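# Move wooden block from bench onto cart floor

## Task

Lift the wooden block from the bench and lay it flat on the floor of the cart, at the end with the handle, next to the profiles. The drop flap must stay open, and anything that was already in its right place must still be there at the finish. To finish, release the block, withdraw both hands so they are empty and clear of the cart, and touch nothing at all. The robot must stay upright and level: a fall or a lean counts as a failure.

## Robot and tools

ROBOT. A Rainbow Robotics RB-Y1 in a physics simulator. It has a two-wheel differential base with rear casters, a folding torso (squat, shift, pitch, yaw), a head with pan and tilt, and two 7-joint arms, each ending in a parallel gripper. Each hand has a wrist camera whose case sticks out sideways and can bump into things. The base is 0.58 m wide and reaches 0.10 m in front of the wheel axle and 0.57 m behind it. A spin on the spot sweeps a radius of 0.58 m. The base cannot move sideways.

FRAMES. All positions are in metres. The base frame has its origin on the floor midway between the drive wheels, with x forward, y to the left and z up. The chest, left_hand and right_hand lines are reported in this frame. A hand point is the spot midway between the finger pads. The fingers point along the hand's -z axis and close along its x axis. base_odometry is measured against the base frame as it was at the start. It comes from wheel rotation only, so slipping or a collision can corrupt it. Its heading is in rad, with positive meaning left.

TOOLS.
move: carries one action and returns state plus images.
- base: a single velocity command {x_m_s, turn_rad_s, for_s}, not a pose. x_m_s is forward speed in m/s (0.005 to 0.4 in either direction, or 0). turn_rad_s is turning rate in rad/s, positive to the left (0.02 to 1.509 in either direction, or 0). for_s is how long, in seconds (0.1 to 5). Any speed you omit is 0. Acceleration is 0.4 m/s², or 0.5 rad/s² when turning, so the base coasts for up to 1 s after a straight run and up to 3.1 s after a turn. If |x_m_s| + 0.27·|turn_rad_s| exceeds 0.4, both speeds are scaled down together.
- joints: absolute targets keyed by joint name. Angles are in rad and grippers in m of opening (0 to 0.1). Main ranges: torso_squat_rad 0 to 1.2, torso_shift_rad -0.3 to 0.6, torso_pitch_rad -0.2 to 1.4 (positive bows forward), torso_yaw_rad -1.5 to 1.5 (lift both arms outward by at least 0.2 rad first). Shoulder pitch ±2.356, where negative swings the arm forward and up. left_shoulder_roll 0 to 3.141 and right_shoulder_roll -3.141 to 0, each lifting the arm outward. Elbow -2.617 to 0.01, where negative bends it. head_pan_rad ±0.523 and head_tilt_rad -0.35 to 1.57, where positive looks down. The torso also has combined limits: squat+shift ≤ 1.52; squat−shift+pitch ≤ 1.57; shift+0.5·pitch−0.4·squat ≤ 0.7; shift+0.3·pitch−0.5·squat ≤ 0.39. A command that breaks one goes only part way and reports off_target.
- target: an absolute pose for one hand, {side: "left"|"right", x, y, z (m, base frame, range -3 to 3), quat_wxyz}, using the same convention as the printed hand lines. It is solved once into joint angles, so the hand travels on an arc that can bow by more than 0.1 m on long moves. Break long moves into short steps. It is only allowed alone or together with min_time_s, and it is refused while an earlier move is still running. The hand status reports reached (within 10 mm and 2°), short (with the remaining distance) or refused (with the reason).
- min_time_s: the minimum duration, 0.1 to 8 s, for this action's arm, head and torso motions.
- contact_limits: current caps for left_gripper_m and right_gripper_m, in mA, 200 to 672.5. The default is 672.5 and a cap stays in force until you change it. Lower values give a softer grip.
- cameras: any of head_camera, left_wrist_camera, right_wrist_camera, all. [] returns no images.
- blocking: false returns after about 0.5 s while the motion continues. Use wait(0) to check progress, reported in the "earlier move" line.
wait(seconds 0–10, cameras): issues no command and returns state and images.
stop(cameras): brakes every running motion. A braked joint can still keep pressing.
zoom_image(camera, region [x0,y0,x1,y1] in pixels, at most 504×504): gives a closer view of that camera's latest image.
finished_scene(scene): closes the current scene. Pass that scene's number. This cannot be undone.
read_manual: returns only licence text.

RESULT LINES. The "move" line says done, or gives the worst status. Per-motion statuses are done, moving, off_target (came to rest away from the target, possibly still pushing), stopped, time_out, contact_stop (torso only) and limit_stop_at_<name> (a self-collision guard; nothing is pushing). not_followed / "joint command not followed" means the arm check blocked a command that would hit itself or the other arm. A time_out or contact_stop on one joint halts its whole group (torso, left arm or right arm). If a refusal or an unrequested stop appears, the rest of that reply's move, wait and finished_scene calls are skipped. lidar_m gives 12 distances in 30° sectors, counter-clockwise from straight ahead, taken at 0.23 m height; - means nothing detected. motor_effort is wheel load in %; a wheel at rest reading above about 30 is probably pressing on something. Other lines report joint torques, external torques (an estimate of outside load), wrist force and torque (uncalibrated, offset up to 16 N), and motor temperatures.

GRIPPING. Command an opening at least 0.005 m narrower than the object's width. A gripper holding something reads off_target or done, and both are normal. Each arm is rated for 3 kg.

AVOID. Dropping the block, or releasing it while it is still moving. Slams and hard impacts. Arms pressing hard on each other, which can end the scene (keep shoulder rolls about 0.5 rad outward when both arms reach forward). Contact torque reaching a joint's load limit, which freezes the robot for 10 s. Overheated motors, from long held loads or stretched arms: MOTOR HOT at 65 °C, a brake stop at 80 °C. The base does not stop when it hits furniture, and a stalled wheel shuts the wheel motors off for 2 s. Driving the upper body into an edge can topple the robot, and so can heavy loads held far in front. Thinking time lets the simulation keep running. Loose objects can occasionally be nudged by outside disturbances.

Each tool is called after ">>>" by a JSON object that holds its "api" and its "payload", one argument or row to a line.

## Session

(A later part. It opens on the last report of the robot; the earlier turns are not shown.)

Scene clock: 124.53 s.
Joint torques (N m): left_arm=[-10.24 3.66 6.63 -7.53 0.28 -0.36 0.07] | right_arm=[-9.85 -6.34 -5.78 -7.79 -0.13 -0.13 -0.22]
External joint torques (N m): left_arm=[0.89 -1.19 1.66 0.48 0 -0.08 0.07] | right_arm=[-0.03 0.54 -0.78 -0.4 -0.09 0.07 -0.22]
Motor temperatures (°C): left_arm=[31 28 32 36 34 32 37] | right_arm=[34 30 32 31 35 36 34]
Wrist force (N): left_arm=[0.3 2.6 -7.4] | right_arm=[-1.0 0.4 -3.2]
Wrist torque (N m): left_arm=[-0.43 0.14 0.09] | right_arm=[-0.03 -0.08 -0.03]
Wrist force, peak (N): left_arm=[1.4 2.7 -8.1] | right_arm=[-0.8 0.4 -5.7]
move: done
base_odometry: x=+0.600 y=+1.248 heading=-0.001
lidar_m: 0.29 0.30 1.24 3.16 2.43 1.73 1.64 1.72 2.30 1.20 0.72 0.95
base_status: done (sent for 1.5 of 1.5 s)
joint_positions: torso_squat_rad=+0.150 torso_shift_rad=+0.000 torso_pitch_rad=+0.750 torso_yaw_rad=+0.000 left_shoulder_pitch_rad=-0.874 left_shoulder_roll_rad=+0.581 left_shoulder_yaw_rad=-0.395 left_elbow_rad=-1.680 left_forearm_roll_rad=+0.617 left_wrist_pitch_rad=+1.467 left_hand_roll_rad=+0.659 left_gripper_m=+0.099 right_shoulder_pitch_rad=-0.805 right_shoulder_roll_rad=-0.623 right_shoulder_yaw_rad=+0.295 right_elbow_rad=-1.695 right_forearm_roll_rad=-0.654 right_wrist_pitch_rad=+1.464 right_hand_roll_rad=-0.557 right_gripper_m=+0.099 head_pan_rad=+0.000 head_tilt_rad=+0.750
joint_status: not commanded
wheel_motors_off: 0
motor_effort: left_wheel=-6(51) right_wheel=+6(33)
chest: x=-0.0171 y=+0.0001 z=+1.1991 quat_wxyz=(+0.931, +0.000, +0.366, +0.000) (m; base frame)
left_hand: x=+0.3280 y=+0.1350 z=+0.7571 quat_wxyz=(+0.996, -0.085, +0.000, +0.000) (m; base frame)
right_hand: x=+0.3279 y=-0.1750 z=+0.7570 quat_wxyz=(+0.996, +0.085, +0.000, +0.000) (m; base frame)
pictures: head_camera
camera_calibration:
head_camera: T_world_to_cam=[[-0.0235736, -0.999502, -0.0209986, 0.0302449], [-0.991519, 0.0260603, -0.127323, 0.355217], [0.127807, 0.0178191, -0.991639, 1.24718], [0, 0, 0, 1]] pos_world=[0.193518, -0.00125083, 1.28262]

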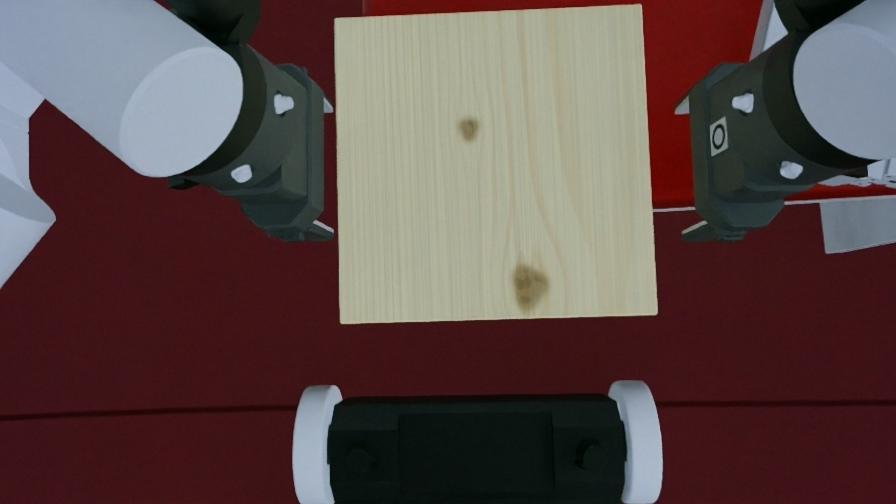

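>>> {"api": "move", "payload": {
  "joints": {"left_shoulder_pitch_rad":-0.932,"left_shoulder_roll_rad":0.493,"left_shoulder_yaw_rad":-0.448,"left_elbow_rad":-1.643,"left_forearm_roll_rad":0.55,"left_wrist_pitch_rad":1.489,"left_hand_roll_rad":0.718,"right_shoulder_pitch_rad":-0.848,"right_shoulder_roll_rad":-0.56,"right_shoulder_yaw_rad":0.341,"right_elbow_rad":-1.685,"right_forearm_roll_rad":-0.598,"right_wrist_pitch_rad":1.486,"right_hand_roll_rad":-0.611},
  "min_time_s": 2
}}

Scene clock: 128.37 s.
Joint torques (N m): left_arm=[-23.84 -34.24 -4.89 -18.91 12.72 -14.4 3.18] | right_arm=[-18.98 32.35 11.39 -18.15 -10.78 -7.39 -0.29]
External joint torques (N m): left_arm=[-11.93 -37.38 -9.36 -10.68 12.47 -14.13 3.18] | right_arm=[-8.51 38.01 16 -10.56 -10.77 -7.19 -0.29]
Motor temperatures (°C): left_arm=[31 28 32 36 34 33 37] | right_arm=[34 30 32 31 36 36 34]
Wrist force (N): left_arm=[-11.8 76.7 27.3] | right_arm=[1.7 -69.4 24.7]
Wrist torque (N m): left_arm=[0.10 -0.57 -2.73] | right_arm=[2.97 0.50 0.04]
Wrist force, peak (N): left_arm=[-12.2 77.8 26.6] | right_arm=[1.6 -69.6 24.9]
move: done
base_odometry: x=+0.600 y=+1.248 heading=-0.001
lidar_m: 0.28 0.29 1.23 3.16 2.43 1.75 1.65 1.70 2.31 1.19 0.72 0.95
base_status: not commanded
joint_positions: torso_squat_rad=+0.150 torso_shift_rad=-0.001 torso_pitch_rad=+0.748 torso_yaw_rad=+0.000 left_shoulder_pitch_rad=-0.929 left_shoulder_roll_rad=+0.502 left_shoulder_yaw_rad=-0.445 left_elbow_rad=-1.640 left_forearm_roll_rad=+0.547 left_wrist_pitch_rad=+1.492 left_hand_roll_rad=+0.717 left_gripper_m=+0.099 right_shoulder_pitch_rad=-0.846 right_shoulder_roll_rad=-0.569 right_shoulder_yaw_rad=+0.337 right_elbow_rad=-1.682 right_forearm_roll_rad=-0.595 right_wrist_pitch_rad=+1.488 right_hand_roll_rad=-0.611 right_gripper_m=+0.099 head_pan_rad=+0.000 head_tilt_rad=+0.750
joint_status: all done
wheel_motors_off: 0
motor_effort: left_wheel=-5(6) right_wheel=+4(9)
chest: x=-0.0179 y=+0.0001 z=+1.1993 quat_wxyz=(+0.931, +0.000, +0.366, +0.000) (m; base frame)
left_hand: x=+0.3282 y=+0.1017 z=+0.7562 quat_wxyz=(+0.997, -0.077, +0.000, +0.002) (m; base frame)
right_hand: x=+0.3292 y=-0.1499 z=+0.7572 quat_wxyz=(+0.997, +0.078, -0.001, -0.003) (m; base frame)
pictures: head_camera, left_wrist_camera, right_wrist_camera
camera_calibration:
head_camera: T_world_to_cam=[[-0.023447, -0.999504, -0.0210207, 0.0303397], [-0.991328, 0.0259644, -0.128817, 0.356274], [0.129299, 0.0178181, -0.991446, 1.24735], [0, 0, 0, 1]] pos_world=[0.192615, -0.00115111, 1.28321]
left_wrist_camera: T_world_to_cam=[[0.999482, 0.0295201, -0.012855, -0.321864], [0.0314141, -0.806522, 0.590369, -0.345659], [0.00705989, -0.590467, -0.807031, 0.740513], [0, 0, 0, 1]] pos_world=[0.327327, 0.167969, 0.797546]
right_wrist_camera: T_world_to_cam=[[-0.99929, -0.0186115, -0.0327635, 0.349766], [-0.0351928, 0.771698, 0.635015, -0.326424], [0.0134649, 0.635717, -0.771804, 0.747424], [0, 0, 0, 1]] pos_world=[0.327966, -0.216741, 0.795609]

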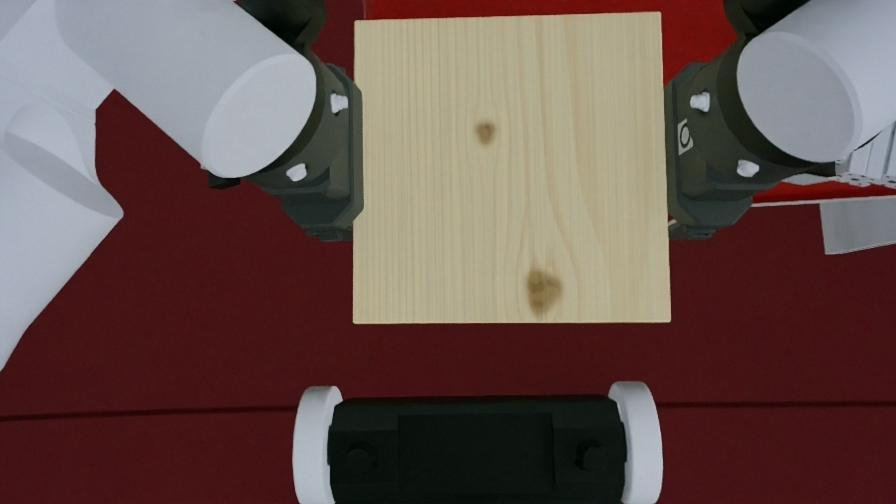

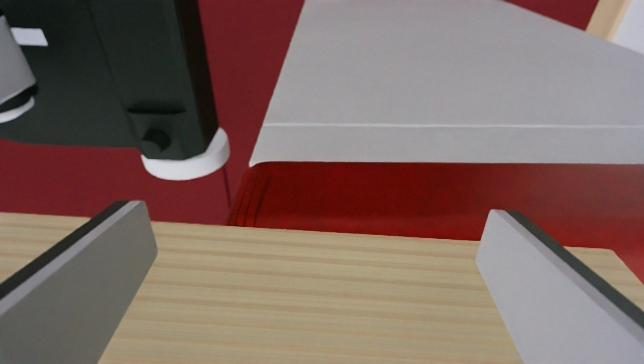

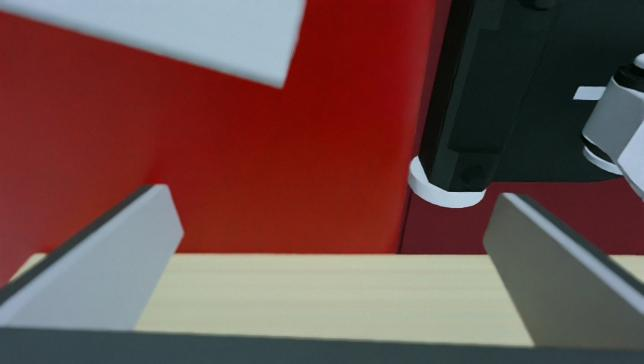

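>>> {"api": "move", "payload": {
  "joints": {"left_shoulder_pitch_rad":-0.966,"left_shoulder_roll_rad":0.549,"left_shoulder_yaw_rad":-0.417,"left_elbow_rad":-1.855,"left_forearm_roll_rad":0.623,"left_wrist_pitch_rad":1.685,"left_hand_roll_rad":0.818,"right_shoulder_pitch_rad":-0.873,"right_shoulder_roll_rad":-0.625,"right_shoulder_yaw_rad":0.303,"right_elbow_rad":-1.898,"right_forearm_roll_rad":-0.677,"right_wrist_pitch_rad":1.676,"right_hand_roll_rad":-0.716},
  "min_time_s": 2.5
}}

Scene clock: 132.63 s.
Joint torques (N m): left_arm=[-29.57 -30.94 1.36 -23.88 11.66 -15.74 5.23] | right_arm=[-25.43 29.98 4.92 -25.47 -14.05 -10.16 -2.76]
External joint torques (N m): left_arm=[-17.38 -34.55 -3.68 -15.92 11.42 -15.46 5.23] | right_arm=[-14.76 36.18 10.11 -18.12 -14.05 -9.95 -2.76]
Motor temperatures (°C): left_arm=[31 28 32 37 35 34 38] | right_arm=[34 31 32 31 37 37 34]
Wrist force (N): left_arm=[-5.0 87.1 -4.0] | right_arm=[6.3 -84.9 -3.9]
Wrist torque (N m): left_arm=[-1.90 0.31 -4.77] | right_arm=[2.62 0.24 2.90]
Wrist force, peak (N): left_arm=[-11.7 111.6 -6.2] | right_arm=[13.4 -108.1 1.2]
move: done
base_odometry: x=+0.600 y=+1.248 heading=-0.001
lidar_m: 0.29 0.30 1.24 3.14 2.43 1.73 1.65 1.72 2.29 1.19 0.73 0.96
base_status: not commanded
joint_positions: torso_squat_rad=+0.150 torso_shift_rad=+0.000 torso_pitch_rad=+0.750 torso_yaw_rad=+0.000 left_shoulder_pitch_rad=-0.962 left_shoulder_roll_rad=+0.557 left_shoulder_yaw_rad=-0.416 left_elbow_rad=-1.851 left_forearm_roll_rad=+0.620 left_wrist_pitch_rad=+1.689 left_hand_roll_rad=+0.817 left_gripper_m=+0.099 right_shoulder_pitch_rad=-0.869 right_shoulder_roll_rad=-0.634 right_shoulder_yaw_rad=+0.300 right_elbow_rad=-1.894 right_forearm_roll_rad=-0.674 right_wrist_pitch_rad=+1.679 right_hand_roll_rad=-0.715 right_gripper_m=+0.099 head_pan_rad=+0.000 head_tilt_rad=+0.750
joint_status: all done
wheel_motors_off: 0
motor_effort: left_wheel=-4(5) right_wheel=+5(8)
chest: x=-0.0169 y=+0.0001 z=+1.1989 quat_wxyz=(+0.930, +0.000, +0.367, +0.000) (m; base frame)
left_hand: x=+0.3275 y=+0.1006 z=+0.8171 quat_wxyz=(+0.997, -0.077, +0.002, +0.002) (m; base frame)
right_hand: x=+0.3283 y=-0.1497 z=+0.8180 quat_wxyz=(+0.997, +0.077, +0.001, -0.003) (m; base frame)
pictures: head_camera, left_wrist_camera, right_wrist_camera
camera_calibration:
head_camera: T_world_to_cam=[[-0.0234897, -0.999504, -0.0209745, 0.0303003], [-0.991585, 0.0259649, -0.126823, 0.354858], [0.127305, 0.017819, -0.991704, 1.24713], [0, 0, 0, 1]] pos_world=[0.19382, -0.00115111, 1.28242]
left_wrist_camera: T_world_to_cam=[[0.999419, 0.0290874, -0.0177724, -0.316332], [0.0339693, -0.806561, 0.590174, -0.38315], [0.00283217, -0.590435, -0.80708, 0.790438], [0, 0, 0, 1]] pos_world=[0.326925, 0.166869, 0.85845]
right_wrist_camera: T_world_to_cam=[[-0.999444, -0.0189537, -0.0274342, 0.346459], [-0.0320525, 0.772911, 0.633704, -0.365063], [0.00919317, 0.634231, -0.773089, 0.79652], [0, 0, 0, 1]] pos_world=[0.327243, -0.21645, 0.856627]

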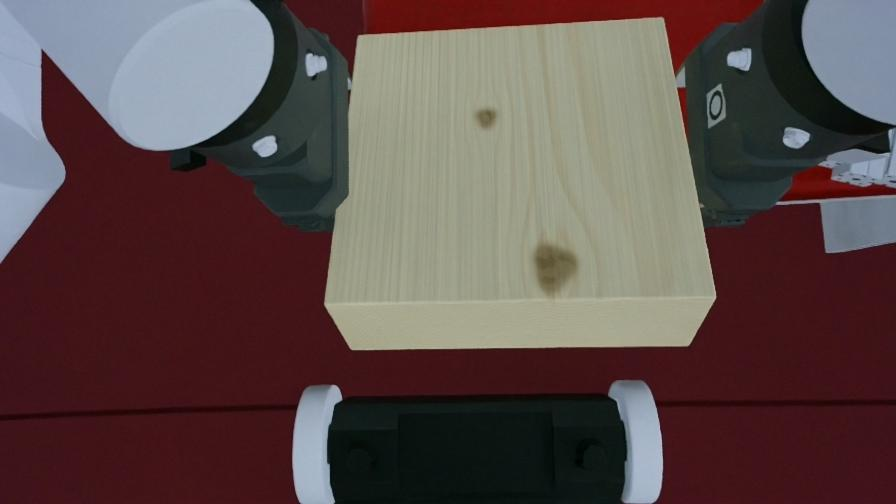

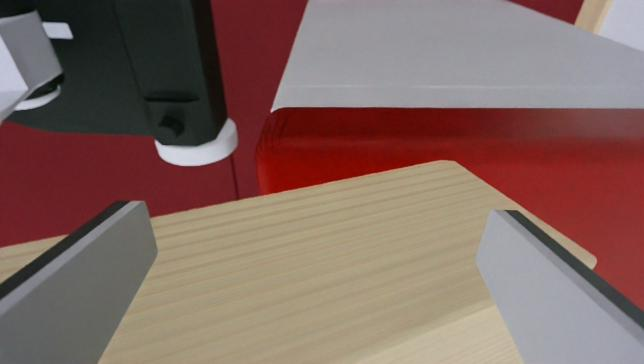

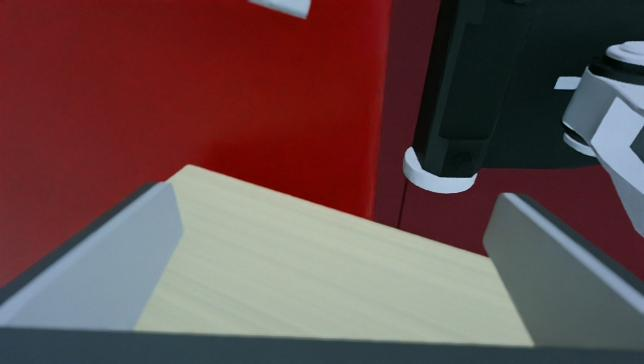

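>>> {"api": "move", "payload": {
  "joints": {"left_shoulder_pitch_rad":-0.932,"left_shoulder_roll_rad":0.493,"left_shoulder_yaw_rad":-0.448,"left_elbow_rad":-1.643,"left_forearm_roll_rad":0.55,"left_wrist_pitch_rad":1.489,"left_hand_roll_rad":0.718,"right_shoulder_pitch_rad":-0.848,"right_shoulder_roll_rad":-0.56,"right_shoulder_yaw_rad":0.341,"right_elbow_rad":-1.685,"right_forearm_roll_rad":-0.598,"right_wrist_pitch_rad":1.486,"right_hand_roll_rad":-0.611},
  "min_time_s": 2.5,
  "cameras": []
}}

>>> {"api": "move", "payload": {
  "joints": {"left_shoulder_pitch_rad":-0.874,"left_shoulder_roll_rad":0.581,"left_shoulder_yaw_rad":-0.395,"left_elbow_rad":-1.68,"left_forearm_roll_rad":0.617,"left_wrist_pitch_rad":1.467,"left_hand_roll_rad":0.6,"right_shoulder_pitch_rad":-0.805,"right_shoulder_roll_rad":-0.623,"right_shoulder_yaw_rad":0.295,"right_elbow_rad":-1.695,"right_forearm_roll_rad":-0.654,"right_wrist_pitch_rad":1.464,"right_hand_roll_rad":-0.5},
  "cameras": ["head_camera"],
  "min_time_s": 1
}}

>>> {"api": "move", "payload": {
  "joints": {"left_shoulder_pitch_rad":-0.932,"left_shoulder_roll_rad":0.493,"left_shoulder_yaw_rad":-0.448,"left_elbow_rad":-1.643,"left_forearm_roll_rad":0.55,"left_wrist_pitch_rad":1.489,"left_hand_roll_rad":0.648,"right_shoulder_pitch_rad":-0.848,"right_shoulder_roll_rad":-0.56,"right_shoulder_yaw_rad":0.341,"right_elbow_rad":-1.685,"right_forearm_roll_rad":-0.598,"right_wrist_pitch_rad":1.486,"right_hand_roll_rad":-0.551},
  "min_time_s": 1.5
}}

Scene clock: 140.83 s.
Joint torques (N m): left_arm=[-21.07 -32.28 -4.98 -18.56 11.56 -15.1 1.37] | right_arm=[-21.04 31.14 6.17 -18.17 -9.44 -10.81 -2.95]
External joint torques (N m): left_arm=[-9.12 -35.41 -9.45 -10.32 11.31 -14.82 1.37] | right_arm=[-10.59 36.78 10.79 -10.58 -9.43 -10.61 -2.95]
Motor temperatures (°C): left_arm=[31 29 32 37 36 37 38] | right_arm=[35 31 32 33 39 38 34]
Wrist force (N): left_arm=[-9.5 70.2 30.8] | right_arm=[-12.7 -71.2 28.4]
Wrist torque (N m): left_arm=[0.93 0.58 -1.30] | right_arm=[3.03 0.69 3.09]
Wrist force, peak (N): left_arm=[-12.0 111.0 5.5] | right_arm=[8.7 -108.9 1.6]
move: done
base_odometry: x=+0.600 y=+1.248 heading=-0.001
lidar_m: 0.29 0.30 1.24 3.15 2.43 1.73 1.65 1.71 2.30 1.19 0.72 0.95
base_status: not commanded
joint_positions: torso_squat_rad=+0.150 torso_shift_rad=-0.001 torso_pitch_rad=+0.748 torso_yaw_rad=+0.000 left_shoulder_pitch_rad=-0.930 left_shoulder_roll_rad=+0.502 left_shoulder_yaw_rad=-0.445 left_elbow_rad=-1.640 left_forearm_roll_rad=+0.547 left_wrist_pitch_rad=+1.493 left_hand_roll_rad=+0.718 left_gripper_m=+0.099 right_shoulder_pitch_rad=-0.845 right_shoulder_roll_rad=-0.569 right_shoulder_yaw_rad=+0.338 right_elbow_rad=-1.682 right_forearm_roll_rad=-0.596 right_wrist_pitch_rad=+1.489 right_hand_roll_rad=-0.610 right_gripper_m=+0.099 head_pan_rad=+0.000 head_tilt_rad=+0.750
joint_status: all done
wheel_motors_off: 0
motor_effort: left_wheel=-2(5) right_wheel=+9(11)
chest: x=-0.0180 y=+0.0001 z=+1.1994 quat_wxyz=(+0.931, +0.000, +0.365, +0.000) (m; base frame)
left_hand: x=+0.3283 y=+0.1012 z=+0.7566 quat_wxyz=(+0.997, -0.078, +0.000, +0.002) (m; base frame)
right_hand: x=+0.3283 y=-0.1497 z=+0.7570 quat_wxyz=(+0.997, +0.078, +0.000, -0.002) (m; base frame)
pictures: none
No camera images: "cameras" was empty.

Scene clock: 142.13 s.
Joint torques (N m): left_arm=[-9.55 3.86 6.6 -8.41 0.53 -0.87 -0.2] | right_arm=[-8.04 -8.84 -6.55 -8.23 -0.3 -0.14 0.13]
External joint torques (N m): left_arm=[1.6 -0.98 1.63 -0.39 0.25 -0.59 -0.2] | right_arm=[1.78 -1.97 -1.56 -0.83 -0.27 0.06 0.13]
Motor temperatures (°C): left_arm=[31 29 32 37 36 36 38] | right_arm=[35 31 32 33 39 38 34]
Wrist force (N): left_arm=[1.7 1.5 -7.6] | right_arm=[-0.3 1.2 -4.0]
Wrist torque (N m): left_arm=[-0.28 0.30 0.13] | right_arm=[-0.08 0.01 -0.06]
Wrist force, peak (N): left_arm=[-8.8 70.4 30.7] | right_arm=[-13.2 -71.8 29.2]
move: done
base_odometry: x=+0.600 y=+1.248 heading=-0.001
lidar_m: 0.28 0.29 1.23 3.13 2.45 1.72 1.65 1.72 2.30 1.20 0.73 0.96
base_status: not commanded
joint_positions: torso_squat_rad=+0.150 torso_shift_rad=+0.000 torso_pitch_rad=+0.750 torso_yaw_rad=+0.000 left_shoulder_pitch_rad=-0.874 left_shoulder_roll_rad=+0.581 left_shoulder_yaw_rad=-0.395 left_elbow_rad=-1.680 left_forearm_roll_rad=+0.617 left_wrist_pitch_rad=+1.467 left_hand_roll_rad=+0.600 left_gripper_m=+0.099 right_shoulder_pitch_rad=-0.805 right_shoulder_roll_rad=-0.623 right_shoulder_yaw_rad=+0.295 right_elbow_rad=-1.695 right_forearm_roll_rad=-0.654 right_wrist_pitch_rad=+1.464 right_hand_roll_rad=-0.500 right_gripper_m=+0.099 head_pan_rad=+0.000 head_tilt_rad=+0.750
joint_status: all done
wheel_motors_off: 0
motor_effort: left_wheel=-4(5) right_wheel=+5(10)
chest: x=-0.0172 y=+0.0001 z=+1.1991 quat_wxyz=(+0.931, +0.000, +0.366, +0.000) (m; base frame)
left_hand: x=+0.3278 y=+0.1348 z=+0.7572 quat_wxyz=(+0.996, -0.085, -0.002, -0.030) (m; base frame)
right_hand: x=+0.3278 y=-0.1744 z=+0.7571 quat_wxyz=(+0.996, +0.085, -0.003, +0.029) (m; base frame)
pictures: head_camera
camera_calibration:
head_camera: T_world_to_cam=[[-0.0234693, -0.999504, -0.0209934, 0.0302174], [-0.991483, 0.0259615, -0.127623, 0.355507], [0.128105, 0.0178194, -0.991601, 1.24719], [0, 0, 0, 1]] pos_world=[0.193418, -0.00125112, 1.28272]

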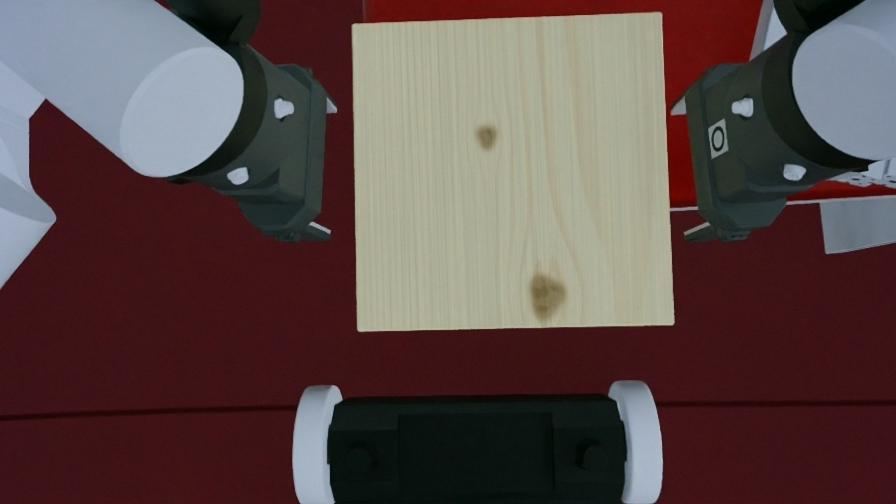

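Scene clock: 143.93 s.
Joint torques (N m): left_arm=[-24.64 -50.98 -24.22 -26.01 17.92 -13.15 -4.22] | right_arm=[-27.98 43.83 16.8 -27.75 -15.28 -9.74 3.39]
External joint torques (N m): left_arm=[-12.7 -54.25 -28.72 -17.78 17.68 -12.88 -4.21] | right_arm=[-17.57 49.57 21.44 -20.18 -15.28 -9.54 3.39]
Motor temperatures (°C): left_arm=[31 29 32 37 36 36 38] | right_arm=[35 31 32 33 39 38 34]
Wrist force (N): left_arm=[-1.8 112.3 34.8] | right_arm=[-6.0 -93.2 18.1]
Wrist torque (N m): left_arm=[-4.95 -1.30 4.60] | right_arm=[3.48 -0.97 -3.86]
Wrist force, peak (N): left_arm=[-1.9 114.1 34.4] | right_arm=[-6.9 -94.0 17.7]
move: done
base_odometry: x=+0.600 y=+1.248 heading=-0.001
lidar_m: 0.29 0.29 1.24 3.16 2.44 1.74 1.64 1.70 2.30 1.18 0.72 0.97
base_status: not commanded
joint_positions: torso_squat_rad=+0.150 torso_shift_rad=+0.000 torso_pitch_rad=+0.749 torso_yaw_rad=+0.000 left_shoulder_pitch_rad=-0.929 left_shoulder_roll_rad=+0.506 left_shoulder_yaw_rad=-0.441 left_elbow_rad=-1.639 left_forearm_roll_rad=+0.546 left_wrist_pitch_rad=+1.492 left_hand_roll_rad=+0.649 left_gripper_m=+0.099 right_shoulder_pitch_rad=-0.844 right_shoulder_roll_rad=-0.572 right_shoulder_yaw_rad=+0.336 right_elbow_rad=-1.680 right_forearm_roll_rad=-0.594 right_wrist_pitch_rad=+1.488 right_hand_roll_rad=-0.552 right_gripper_m=+0.099 head_pan_rad=+0.000 head_tilt_rad=+0.750
joint_status: all done
wheel_motors_off: 0
motor_effort: left_wheel=-4(5) right_wheel=+3(7)
chest: x=-0.0177 y=+0.0002 z=+1.1993 quat_wxyz=(+0.931, +0.000, +0.366, +0.000) (m; base frame)
left_hand: x=+0.3302 y=+0.1053 z=+0.7561 quat_wxyz=(+0.997, -0.075, -0.004, -0.029) (m; base frame)
right_hand: x=+0.3288 y=-0.1527 z=+0.7560 quat_wxyz=(+0.997, +0.076, -0.002, +0.025) (m; base frame)
pictures: head_camera, left_wrist_camera, right_wrist_camera
camera_calibration:
head_camera: T_world_to_cam=[[-0.0232517, -0.999509, -0.020992, 0.0303672], [-0.991371, 0.0257618, -0.128529, 0.356096], [0.129006, 0.0178223, -0.991484, 1.24733], [0, 0, 0, 1]] pos_world=[0.192816, -0.00105172, 1.28311]
left_wrist_camera: T_world_to_cam=[[0.999496, -0.0317544, -0.000260511, -0.327137], [-0.0255641, -0.809463, 0.586613, -0.320763], [-0.0188384, -0.586311, -0.809867, 0.752777], [0, 0, 0, 1]] pos_world=[0.332953, 0.171327, 0.797728]
right_wrist_camera: T_world_to_cam=[[-0.996476, -0.0743009, -0.0389328, 0.34451], [-0.0821912, 0.772091, 0.630174, -0.304436], [-0.0167629, 0.631153, -0.775477, 0.760345], [0, 0, 0, 1]] pos_world=[0.331019, -0.219244, 0.794891]

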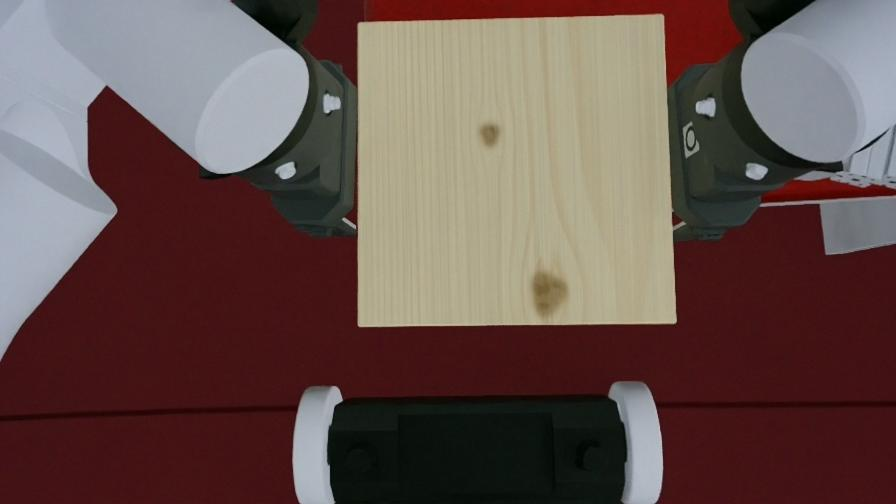

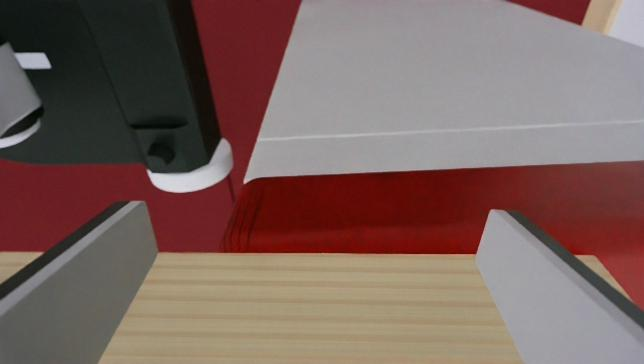

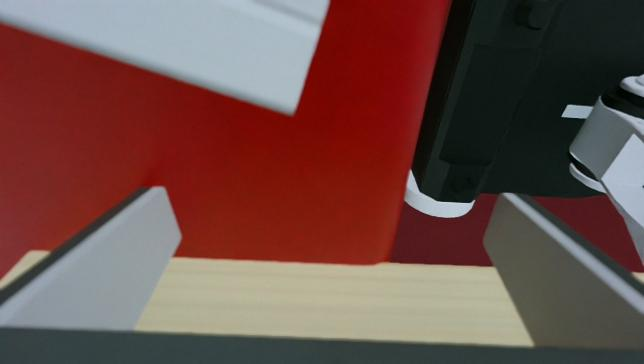

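>>> {"api": "move", "payload": {
  "joints": {"left_hand_roll_rad":0.675,"right_hand_roll_rad":-0.573},
  "cameras": []
}}

>>> {"api": "move", "payload": {
  "joints": {"left_shoulder_pitch_rad":-0.966,"left_shoulder_roll_rad":0.549,"left_shoulder_yaw_rad":-0.417,"left_elbow_rad":-1.855,"left_forearm_roll_rad":0.623,"left_wrist_pitch_rad":1.685,"left_hand_roll_rad":0.775,"right_shoulder_pitch_rad":-0.873,"right_shoulder_roll_rad":-0.625,"right_shoulder_yaw_rad":0.303,"right_elbow_rad":-1.898,"right_forearm_roll_rad":-0.677,"right_wrist_pitch_rad":1.676,"right_hand_roll_rad":-0.678},
  "min_time_s": 2.5,
  "cameras": ["head_camera"]
}}

Scene clock: 147.07 s.
Joint torques (N m): left_arm=[-24.55 -48.12 -22.13 -25.76 16.95 -13.2 -4.1] | right_arm=[-27.13 41.08 15.31 -27.56 -14.55 -9.6 3.38]
External joint torques (N m): left_arm=[-12.61 -51.38 -26.64 -17.54 16.7 -12.92 -4.1] | right_arm=[-16.71 46.8 19.94 -19.99 -14.55 -9.4 3.38]
Motor temperatures (°C): left_arm=[31 29 32 38 37 37 38] | right_arm=[35 32 32 33 40 38 34]
Wrist force (N): left_arm=[-2.1 106.6 35.0] | right_arm=[-5.1 -87.6 16.5]
Wrist torque (N m): left_arm=[-4.72 -1.03 3.95] | right_arm=[3.30 -0.86 -3.47]
Wrist force, peak (N): left_arm=[-1.9 113.3 35.0] | right_arm=[-6.0 -93.6 18.1]
move: done
base_odometry: x=+0.600 y=+1.248 heading=-0.001
lidar_m: 0.28 0.30 1.24 3.15 2.43 1.73 1.64 1.72 2.29 1.19 0.71 0.95
base_status: not commanded
joint_positions: torso_squat_rad=+0.150 torso_shift_rad=+0.000 torso_pitch_rad=+0.749 torso_yaw_rad=+0.000 left_shoulder_pitch_rad=-0.929 left_shoulder_roll_rad=+0.506 left_shoulder_yaw_rad=-0.441 left_elbow_rad=-1.639 left_forearm_roll_rad=+0.546 left_wrist_pitch_rad=+1.492 left_hand_roll_rad=+0.676 left_gripper_m=+0.099 right_shoulder_pitch_rad=-0.844 right_shoulder_roll_rad=-0.572 right_shoulder_yaw_rad=+0.336 right_elbow_rad=-1.680 right_forearm_roll_rad=-0.594 right_wrist_pitch_rad=+1.488 right_hand_roll_rad=-0.574 right_gripper_m=+0.099 head_pan_rad=+0.000 head_tilt_rad=+0.750
joint_status: all done
wheel_motors_off: 0
motor_effort: left_wheel=-3(4) right_wheel=+3(5)
chest: x=-0.0177 y=+0.0002 z=+1.1993 quat_wxyz=(+0.931, +0.000, +0.366, +0.000) (m; base frame)
left_hand: x=+0.3300 y=+0.1049 z=+0.7561 quat_wxyz=(+0.997, -0.075, -0.003, -0.016) (m; base frame)
right_hand: x=+0.3287 y=-0.1522 z=+0.7560 quat_wxyz=(+0.997, +0.076, -0.002, +0.014) (m; base frame)
pictures: none
No camera images: "cameras" was empty.

Scene clock: 152.40 s.
Joint torques (N m): left_arm=[-23.16 -24.1 -7.53 -21.1 10.1 -9.84 -3.12] | right_arm=[-26.35 18.54 0.94 -25.97 -9.76 -8.58 2.12]
External joint torques (N m): left_arm=[-10.92 -27.68 -12.57 -13.12 9.86 -9.54 -3.12] | right_arm=[-15.82 25.08 6.18 -18.69 -9.77 -8.44 2.12]
Motor temperatures (°C): left_arm=[32 30 32 38 38 37 38] | right_arm=[35 32 32 35 41 39 34]
Wrist force (N): left_arm=[-0.1 63.6 0.9] | right_arm=[-2.4 -61.8 -15.2]
Wrist torque (N m): left_arm=[-2.48 -0.26 2.77] | right_arm=[1.59 0.37 -2.58]
Wrist force, peak (N): left_arm=[-1.5 107.0 35.9] | right_arm=[-4.2 -99.2 -13.1]
move: time_out
base_odometry: x=+0.600 y=+1.248 heading=-0.001
lidar_m: 0.28 0.31 1.23 3.16 2.43 1.72 1.65 1.71 2.29 1.19 0.72 0.94
base_status: not commanded
joint_positions: torso_squat_rad=+0.150 torso_shift_rad=+0.000 torso_pitch_rad=+0.750 torso_yaw_rad=+0.000 left_shoulder_pitch_rad=-0.963 left_shoulder_roll_rad=+0.556 left_shoulder_yaw_rad=-0.414 left_elbow_rad=-1.852 left_forearm_roll_rad=+0.621 left_wrist_pitch_rad=+1.687 left_hand_roll_rad=+0.776 left_gripper_m=+0.099 right_shoulder_pitch_rad=-0.861 right_shoulder_roll_rad=-0.644 right_shoulder_yaw_rad=+0.298 right_elbow_rad=-1.869 right_forearm_roll_rad=-0.670 right_wrist_pitch_rad=+1.682 right_hand_roll_rad=-0.680 right_gripper_m=+0.099 head_pan_rad=+0.000 head_tilt_rad=+0.750
joint_status: right_shoulder_roll_rad time_out (moved -0.072 of -0.053); right_elbow_rad time_out (moved -0.189 of -0.218); right_forearm_roll_rad time_out (moved -0.075 of -0.083); right_wrist_pitch_rad time_out (moved +0.194 of +0.188); the others done
wheel_motors_off: 0
on_its_own: right_elbow_rad is held at -1.874, not at your -1.898, since a time_out
motor_effort: left_wheel=-4(4) right_wheel=+7(7)
chest: x=-0.0169 y=+0.0001 z=+1.1989 quat_wxyz=(+0.930, +0.000, +0.366, +0.000) (m; base frame)
left_hand: x=+0.3287 y=+0.0994 z=+0.8182 quat_wxyz=(+0.997, -0.079, -0.001, -0.018) (m; base frame)
right_hand: x=+0.3254 y=-0.1623 z=+0.8104 quat_wxyz=(+0.998, +0.064, +0.010, +0.005) (m; base frame)
pictures: head_camera
camera_calibration:
head_camera: T_world_to_cam=[[-0.0235852, -0.999502, -0.0209852, 0.0302329], [-0.991583, 0.0260611, -0.126819, 0.354856], [0.127303, 0.0178175, -0.991704, 1.24713], [0, 0, 0, 1]] pos_world=[0.193819, -0.00125082, 1.28242]

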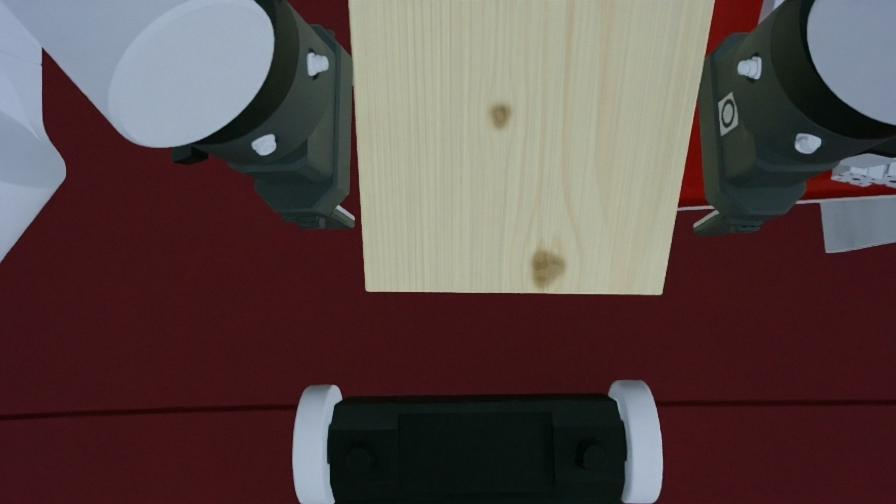

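>>> {"api": "move", "payload": {
  "joints": {"left_shoulder_pitch_rad":-0.932,"left_shoulder_roll_rad":0.493,"left_shoulder_yaw_rad":-0.448,"left_elbow_rad":-1.643,"left_forearm_roll_rad":0.55,"left_wrist_pitch_rad":1.489,"left_hand_roll_rad":0.675,"right_shoulder_pitch_rad":-0.848,"right_shoulder_roll_rad":-0.56,"right_shoulder_yaw_rad":0.341,"right_elbow_rad":-1.685,"right_forearm_roll_rad":-0.598,"right_wrist_pitch_rad":1.486,"right_hand_roll_rad":-0.573},
  "min_time_s": 2.5,
  "cameras": []
}}

>>> {"api": "move", "payload": {
  "joints": {"left_shoulder_pitch_rad":-0.874,"left_shoulder_roll_rad":0.581,"left_shoulder_yaw_rad":-0.395,"left_elbow_rad":-1.68,"left_forearm_roll_rad":0.617,"left_wrist_pitch_rad":1.467,"left_hand_roll_rad":0.635,"right_shoulder_pitch_rad":-0.805,"right_shoulder_roll_rad":-0.623,"right_shoulder_yaw_rad":0.295,"right_elbow_rad":-1.695,"right_forearm_roll_rad":-0.654,"right_wrist_pitch_rad":1.464,"right_hand_roll_rad":-0.535},
  "cameras": ["head_camera"],
  "min_time_s": 1
}}

>>> {"api": "move", "payload": {
  "joints": {"left_shoulder_pitch_rad":-0.932,"left_shoulder_roll_rad":0.493,"left_shoulder_yaw_rad":-0.448,"left_elbow_rad":-1.643,"left_forearm_roll_rad":0.55,"left_wrist_pitch_rad":1.489,"left_hand_roll_rad":0.693,"right_shoulder_pitch_rad":-0.848,"right_shoulder_roll_rad":-0.56,"right_shoulder_yaw_rad":0.341,"right_elbow_rad":-1.685,"right_forearm_roll_rad":-0.598,"right_wrist_pitch_rad":1.486,"right_hand_roll_rad":-0.587},
  "min_time_s": 1.5
}}

Scene clock: 160.07 s.
Joint torques (N m): left_arm=[-16.94 -44.83 -23.11 -22.59 16.92 -10.35 -4.32] | right_arm=[-18.8 48.02 21.64 -25.93 -17.25 -8.79 4.23]
External joint torques (N m): left_arm=[-4.96 -48.07 -27.62 -14.36 16.67 -10.07 -4.32] | right_arm=[-8.33 53.79 26.29 -18.36 -17.26 -8.59 4.23]
Motor temperatures (°C): left_arm=[32 30 32 39 38 37 38] | right_arm=[35 32 32 36 42 40 34]
Wrist force (N): left_arm=[12.7 98.5 29.8] | right_arm=[5.4 -98.4 27.1]
Wrist torque (N m): left_arm=[-4.42 -0.54 4.14] | right_arm=[3.85 -0.93 -4.23]
Wrist force, peak (N): left_arm=[13.0 98.7 29.9] | right_arm=[5.9 -99.6 28.4]
move: done
base_odometry: x=+0.600 y=+1.248 heading=-0.001
lidar_m: 0.29 0.28 1.23 3.15 2.45 1.73 1.65 1.73 2.29 1.19 0.72 0.95
base_status: not commanded
joint_positions: torso_squat_rad=+0.150 torso_shift_rad=+0.000 torso_pitch_rad=+0.749 torso_yaw_rad=+0.000 left_shoulder_pitch_rad=-0.931 left_shoulder_roll_rad=+0.505 left_shoulder_yaw_rad=-0.441 left_elbow_rad=-1.639 left_forearm_roll_rad=+0.546 left_wrist_pitch_rad=+1.491 left_hand_roll_rad=+0.676 left_gripper_m=+0.099 right_shoulder_pitch_rad=-0.846 right_shoulder_roll_rad=-0.573 right_shoulder_yaw_rad=+0.334 right_elbow_rad=-1.680 right_forearm_roll_rad=-0.594 right_wrist_pitch_rad=+1.488 right_hand_roll_rad=-0.574 right_gripper_m=+0.099 head_pan_rad=+0.000 head_tilt_rad=+0.750
joint_status: all done
wheel_motors_off: 0
motor_effort: left_wheel=-5(7) right_wheel=+2(8)
chest: x=-0.0176 y=+0.0001 z=+1.1993 quat_wxyz=(+0.931, +0.000, +0.366, +0.000) (m; base frame)
left_hand: x=+0.3311 y=+0.1036 z=+0.7570 quat_wxyz=(+0.997, -0.076, -0.004, -0.016) (m; base frame)
right_hand: x=+0.3305 y=-0.1532 z=+0.7570 quat_wxyz=(+0.997, +0.075, -0.004, +0.014) (m; base frame)
pictures: none
No camera images: "cameras" was empty.

Scene clock: 161.37 s.
Joint torques (N m): left_arm=[-9.65 4.04 6.67 -8.5 0.5 -0.78 -0.23] | right_arm=[-7.84 -8.28 -6.64 -8.14 -0.23 -0.2 0.21]
External joint torques (N m): left_arm=[1.5 -0.79 1.7 -0.48 0.22 -0.5 -0.23] | right_arm=[1.99 -1.41 -1.64 -0.74 -0.19 0 0.2]
Motor temperatures (°C): left_arm=[32 30 32 39 38 37 38] | right_arm=[35 32 32 35 41 40 34]
Wrist force (N): left_arm=[0.8 3.0 -7.4] | right_arm=[0.3 1.8 -4.4]
Wrist torque (N m): left_arm=[-0.39 0.23 0.13] | right_arm=[-0.15 0.12 -0.06]
Wrist force, peak (N): left_arm=[13.6 97.9 29.6] | right_arm=[6.1 -99.7 28.3]
move: done
base_odometry: x=+0.600 y=+1.248 heading=-0.001
lidar_m: 0.29 0.31 1.24 3.16 2.45 1.73 1.64 1.72 2.30 1.20 0.72 0.96
base_status: not commanded
joint_positions: torso_squat_rad=+0.150 torso_shift_rad=+0.000 torso_pitch_rad=+0.750 torso_yaw_rad=+0.000 left_shoulder_pitch_rad=-0.874 left_shoulder_roll_rad=+0.581 left_shoulder_yaw_rad=-0.395 left_elbow_rad=-1.680 left_forearm_roll_rad=+0.617 left_wrist_pitch_rad=+1.467 left_hand_roll_rad=+0.635 left_gripper_m=+0.099 right_shoulder_pitch_rad=-0.805 right_shoulder_roll_rad=-0.623 right_shoulder_yaw_rad=+0.295 right_elbow_rad=-1.695 right_forearm_roll_rad=-0.654 right_wrist_pitch_rad=+1.464 right_hand_roll_rad=-0.535 right_gripper_m=+0.099 head_pan_rad=+0.000 head_tilt_rad=+0.750
joint_status: all done
wheel_motors_off: 0
motor_effort: left_wheel=-6(7) right_wheel=+5(5)
chest: x=-0.0173 y=+0.0001 z=+1.1991 quat_wxyz=(+0.931, +0.000, +0.366, +0.000) (m; base frame)
left_hand: x=+0.3278 y=+0.1348 z=+0.7572 quat_wxyz=(+0.996, -0.085, -0.001, -0.012) (m; base frame)
right_hand: x=+0.3278 y=-0.1745 z=+0.7571 quat_wxyz=(+0.996, +0.085, -0.001, +0.011) (m; base frame)
pictures: head_camera
camera_calibration:
head_camera: T_world_to_cam=[[-0.0235685, -0.999502, -0.0210046, 0.0302489], [-0.991481, 0.0260613, -0.127619, 0.355402], [0.128103, 0.0178179, -0.991601, 1.2472], [0, 0, 0, 1]] pos_world=[0.193318, -0.00125082, 1.28272]

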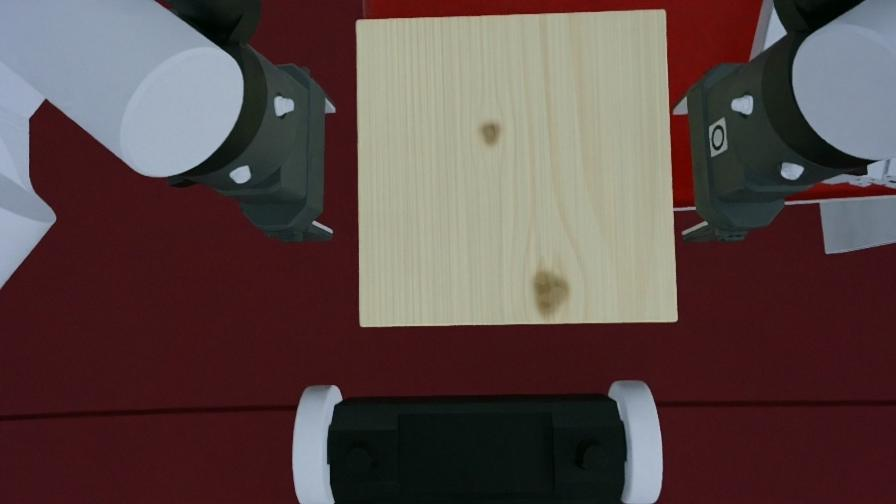

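Scene clock: 163.17 s.
Joint torques (N m): left_arm=[-22.19 -30.68 -10.79 -20.12 11.37 -10.51 -3.23] | right_arm=[-22.99 32.74 12.61 -20.24 -11 -7.85 2.12]
External joint torques (N m): left_arm=[-10.25 -33.81 -15.25 -11.88 11.11 -10.24 -3.23] | right_arm=[-12.55 38.4 17.23 -12.65 -11 -7.65 2.11]
Motor temperatures (°C): left_arm=[32 30 32 39 38 36 38] | right_arm=[35 32 32 35 41 39 34]
Wrist force (N): left_arm=[-4.1 66.2 18.5] | right_arm=[-7.2 -70.8 24.4]
Wrist torque (N m): left_arm=[-0.47 -0.65 3.45] | right_arm=[2.85 -1.12 -2.59]
Wrist force, peak (N): left_arm=[-4.2 67.4 19.5] | right_arm=[-7.4 -71.0 25.1]
move: done
base_odometry: x=+0.600 y=+1.248 heading=-0.001
lidar_m: 0.29 0.29 1.23 3.16 2.44 1.73 1.65 1.72 2.29 1.20 0.73 0.96
base_status: not commanded
joint_positions: torso_squat_rad=+0.150 torso_shift_rad=-0.001 torso_pitch_rad=+0.749 torso_yaw_rad=+0.000 left_shoulder_pitch_rad=-0.929 left_shoulder_roll_rad=+0.501 left_shoulder_yaw_rad=-0.444 left_elbow_rad=-1.640 left_forearm_roll_rad=+0.547 left_wrist_pitch_rad=+1.492 left_hand_roll_rad=+0.694 left_gripper_m=+0.099 right_shoulder_pitch_rad=-0.845 right_shoulder_roll_rad=-0.570 right_shoulder_yaw_rad=+0.337 right_elbow_rad=-1.682 right_forearm_roll_rad=-0.595 right_wrist_pitch_rad=+1.488 right_hand_roll_rad=-0.588 right_gripper_m=+0.099 head_pan_rad=+0.000 head_tilt_rad=+0.750
joint_status: all done
wheel_motors_off: 0
motor_effort: left_wheel=-6(9) right_wheel=+7(8)
chest: x=-0.0177 y=+0.0001 z=+1.1993 quat_wxyz=(+0.931, +0.000, +0.366, +0.000) (m; base frame)
left_hand: x=+0.3288 y=+0.1010 z=+0.7564 quat_wxyz=(+0.997, -0.078, -0.001, -0.009) (m; base frame)
right_hand: x=+0.3288 y=-0.1505 z=+0.7567 quat_wxyz=(+0.997, +0.078, -0.002, +0.008) (m; base frame)
pictures: head_camera, left_wrist_camera, right_wrist_camera
camera_calibration:
head_camera: T_world_to_cam=[[-0.0236614, -0.999501, -0.0209402, 0.0301813], [-0.991349, 0.026163, -0.128615, 0.356207], [0.129098, 0.0177159, -0.991474, 1.2473], [0, 0, 0, 1]] pos_world=[0.192815, -0.00125026, 1.28311]
left_wrist_camera: T_world_to_cam=[[0.999936, 0.00743659, -0.00847733, -0.323662], [0.0110129, -0.805678, 0.592251, -0.341171], [-0.00242567, -0.592307, -0.805709, 0.742613], [0, 0, 0, 1]] pos_world=[0.3292, 0.167388, 0.797645]
right_wrist_camera: T_world_to_cam=[[-0.998558, -0.0407585, -0.0349401, 0.347337], [-0.0536738, 0.771228, 0.634292, -0.319139], [0.00109393, 0.635253, -0.772303, 0.751828], [0, 0, 0, 1]] pos_world=[0.328884, -0.217316, 0.795202]

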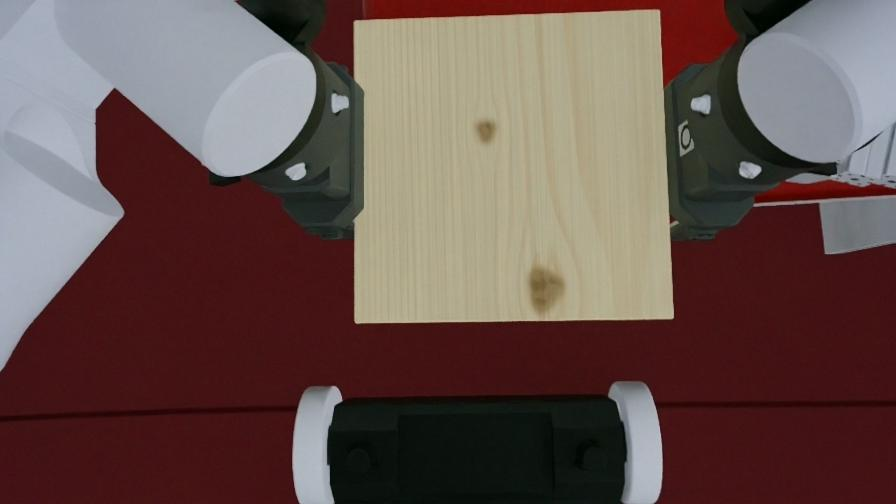

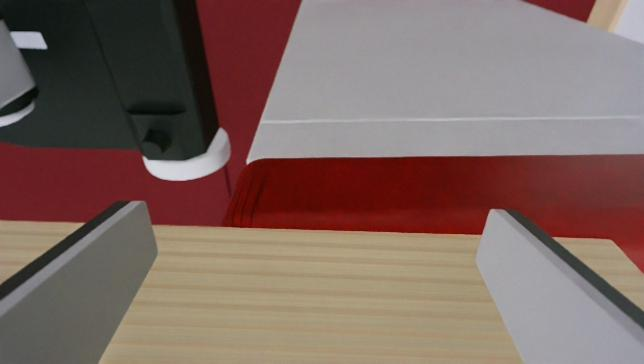

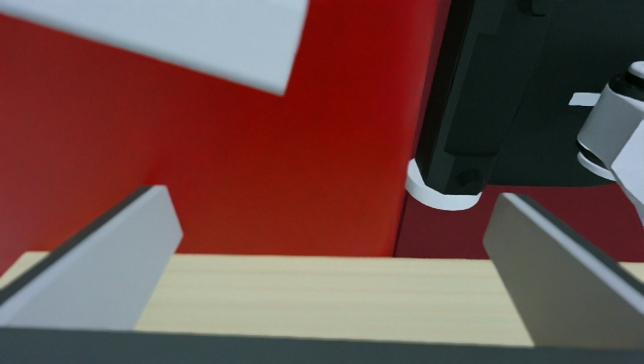

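>>> {"api": "move", "payload": {
  "joints": {"left_hand_roll_rad":0.712,"right_hand_roll_rad":-0.605},
  "cameras": []
}}

Scene clock: 165.63 s.
Joint torques (N m): left_arm=[-21.34 -30.36 -4.05 -19.7 13.32 -11.61 3.19] | right_arm=[-20.15 32.44 9.75 -19.18 -11.12 -9.14 -2.32]
External joint torques (N m): left_arm=[-9.4 -33.48 -8.51 -11.46 13.07 -11.33 3.2] | right_arm=[-9.7 38.09 14.36 -11.58 -11.11 -8.95 -2.32]
Motor temperatures (°C): left_arm=[32 30 32 39 38 37 38] | right_arm=[35 32 32 35 41 39 34]
Wrist force (N): left_arm=[-4.5 68.9 16.3] | right_arm=[-2.1 -73.7 30.6]
Wrist torque (N m): left_arm=[0.72 -1.13 -3.39] | right_arm=[3.09 0.98 2.49]
Wrist force, peak (N): left_arm=[-4.6 68.9 16.1] | right_arm=[-2.1 -73.8 30.7]
move: done
base_odometry: x=+0.600 y=+1.248 heading=-0.001
lidar_m: 0.29 0.28 1.23 3.15 2.45 1.73 1.65 1.72 2.30 1.20 0.72 0.96
base_status: not commanded
joint_positions: torso_squat_rad=+0.150 torso_shift_rad=-0.001 torso_pitch_rad=+0.749 torso_yaw_rad=+0.000 left_shoulder_pitch_rad=-0.930 left_shoulder_roll_rad=+0.501 left_shoulder_yaw_rad=-0.446 left_elbow_rad=-1.640 left_forearm_roll_rad=+0.547 left_wrist_pitch_rad=+1.492 left_hand_roll_rad=+0.711 left_gripper_m=+0.099 right_shoulder_pitch_rad=-0.846 right_shoulder_roll_rad=-0.569 right_shoulder_yaw_rad=+0.337 right_elbow_rad=-1.682 right_forearm_roll_rad=-0.595 right_wrist_pitch_rad=+1.488 right_hand_roll_rad=-0.604 right_gripper_m=+0.099 head_pan_rad=+0.000 head_tilt_rad=+0.750
joint_status: all done
wheel_motors_off: 0
motor_effort: left_wheel=-7(7) right_wheel=+6(9)
chest: x=-0.0178 y=+0.0000 z=+1.1993 quat_wxyz=(+0.931, +0.000, +0.366, +0.000) (m; base frame)
left_hand: x=+0.3285 y=+0.1008 z=+0.7563 quat_wxyz=(+0.997, -0.078, -0.001, -0.001) (m; base frame)
right_hand: x=+0.3289 y=-0.1503 z=+0.7569 quat_wxyz=(+0.997, +0.078, -0.001, +0.000) (m; base frame)
pictures: none
No camera images: "cameras" was empty.


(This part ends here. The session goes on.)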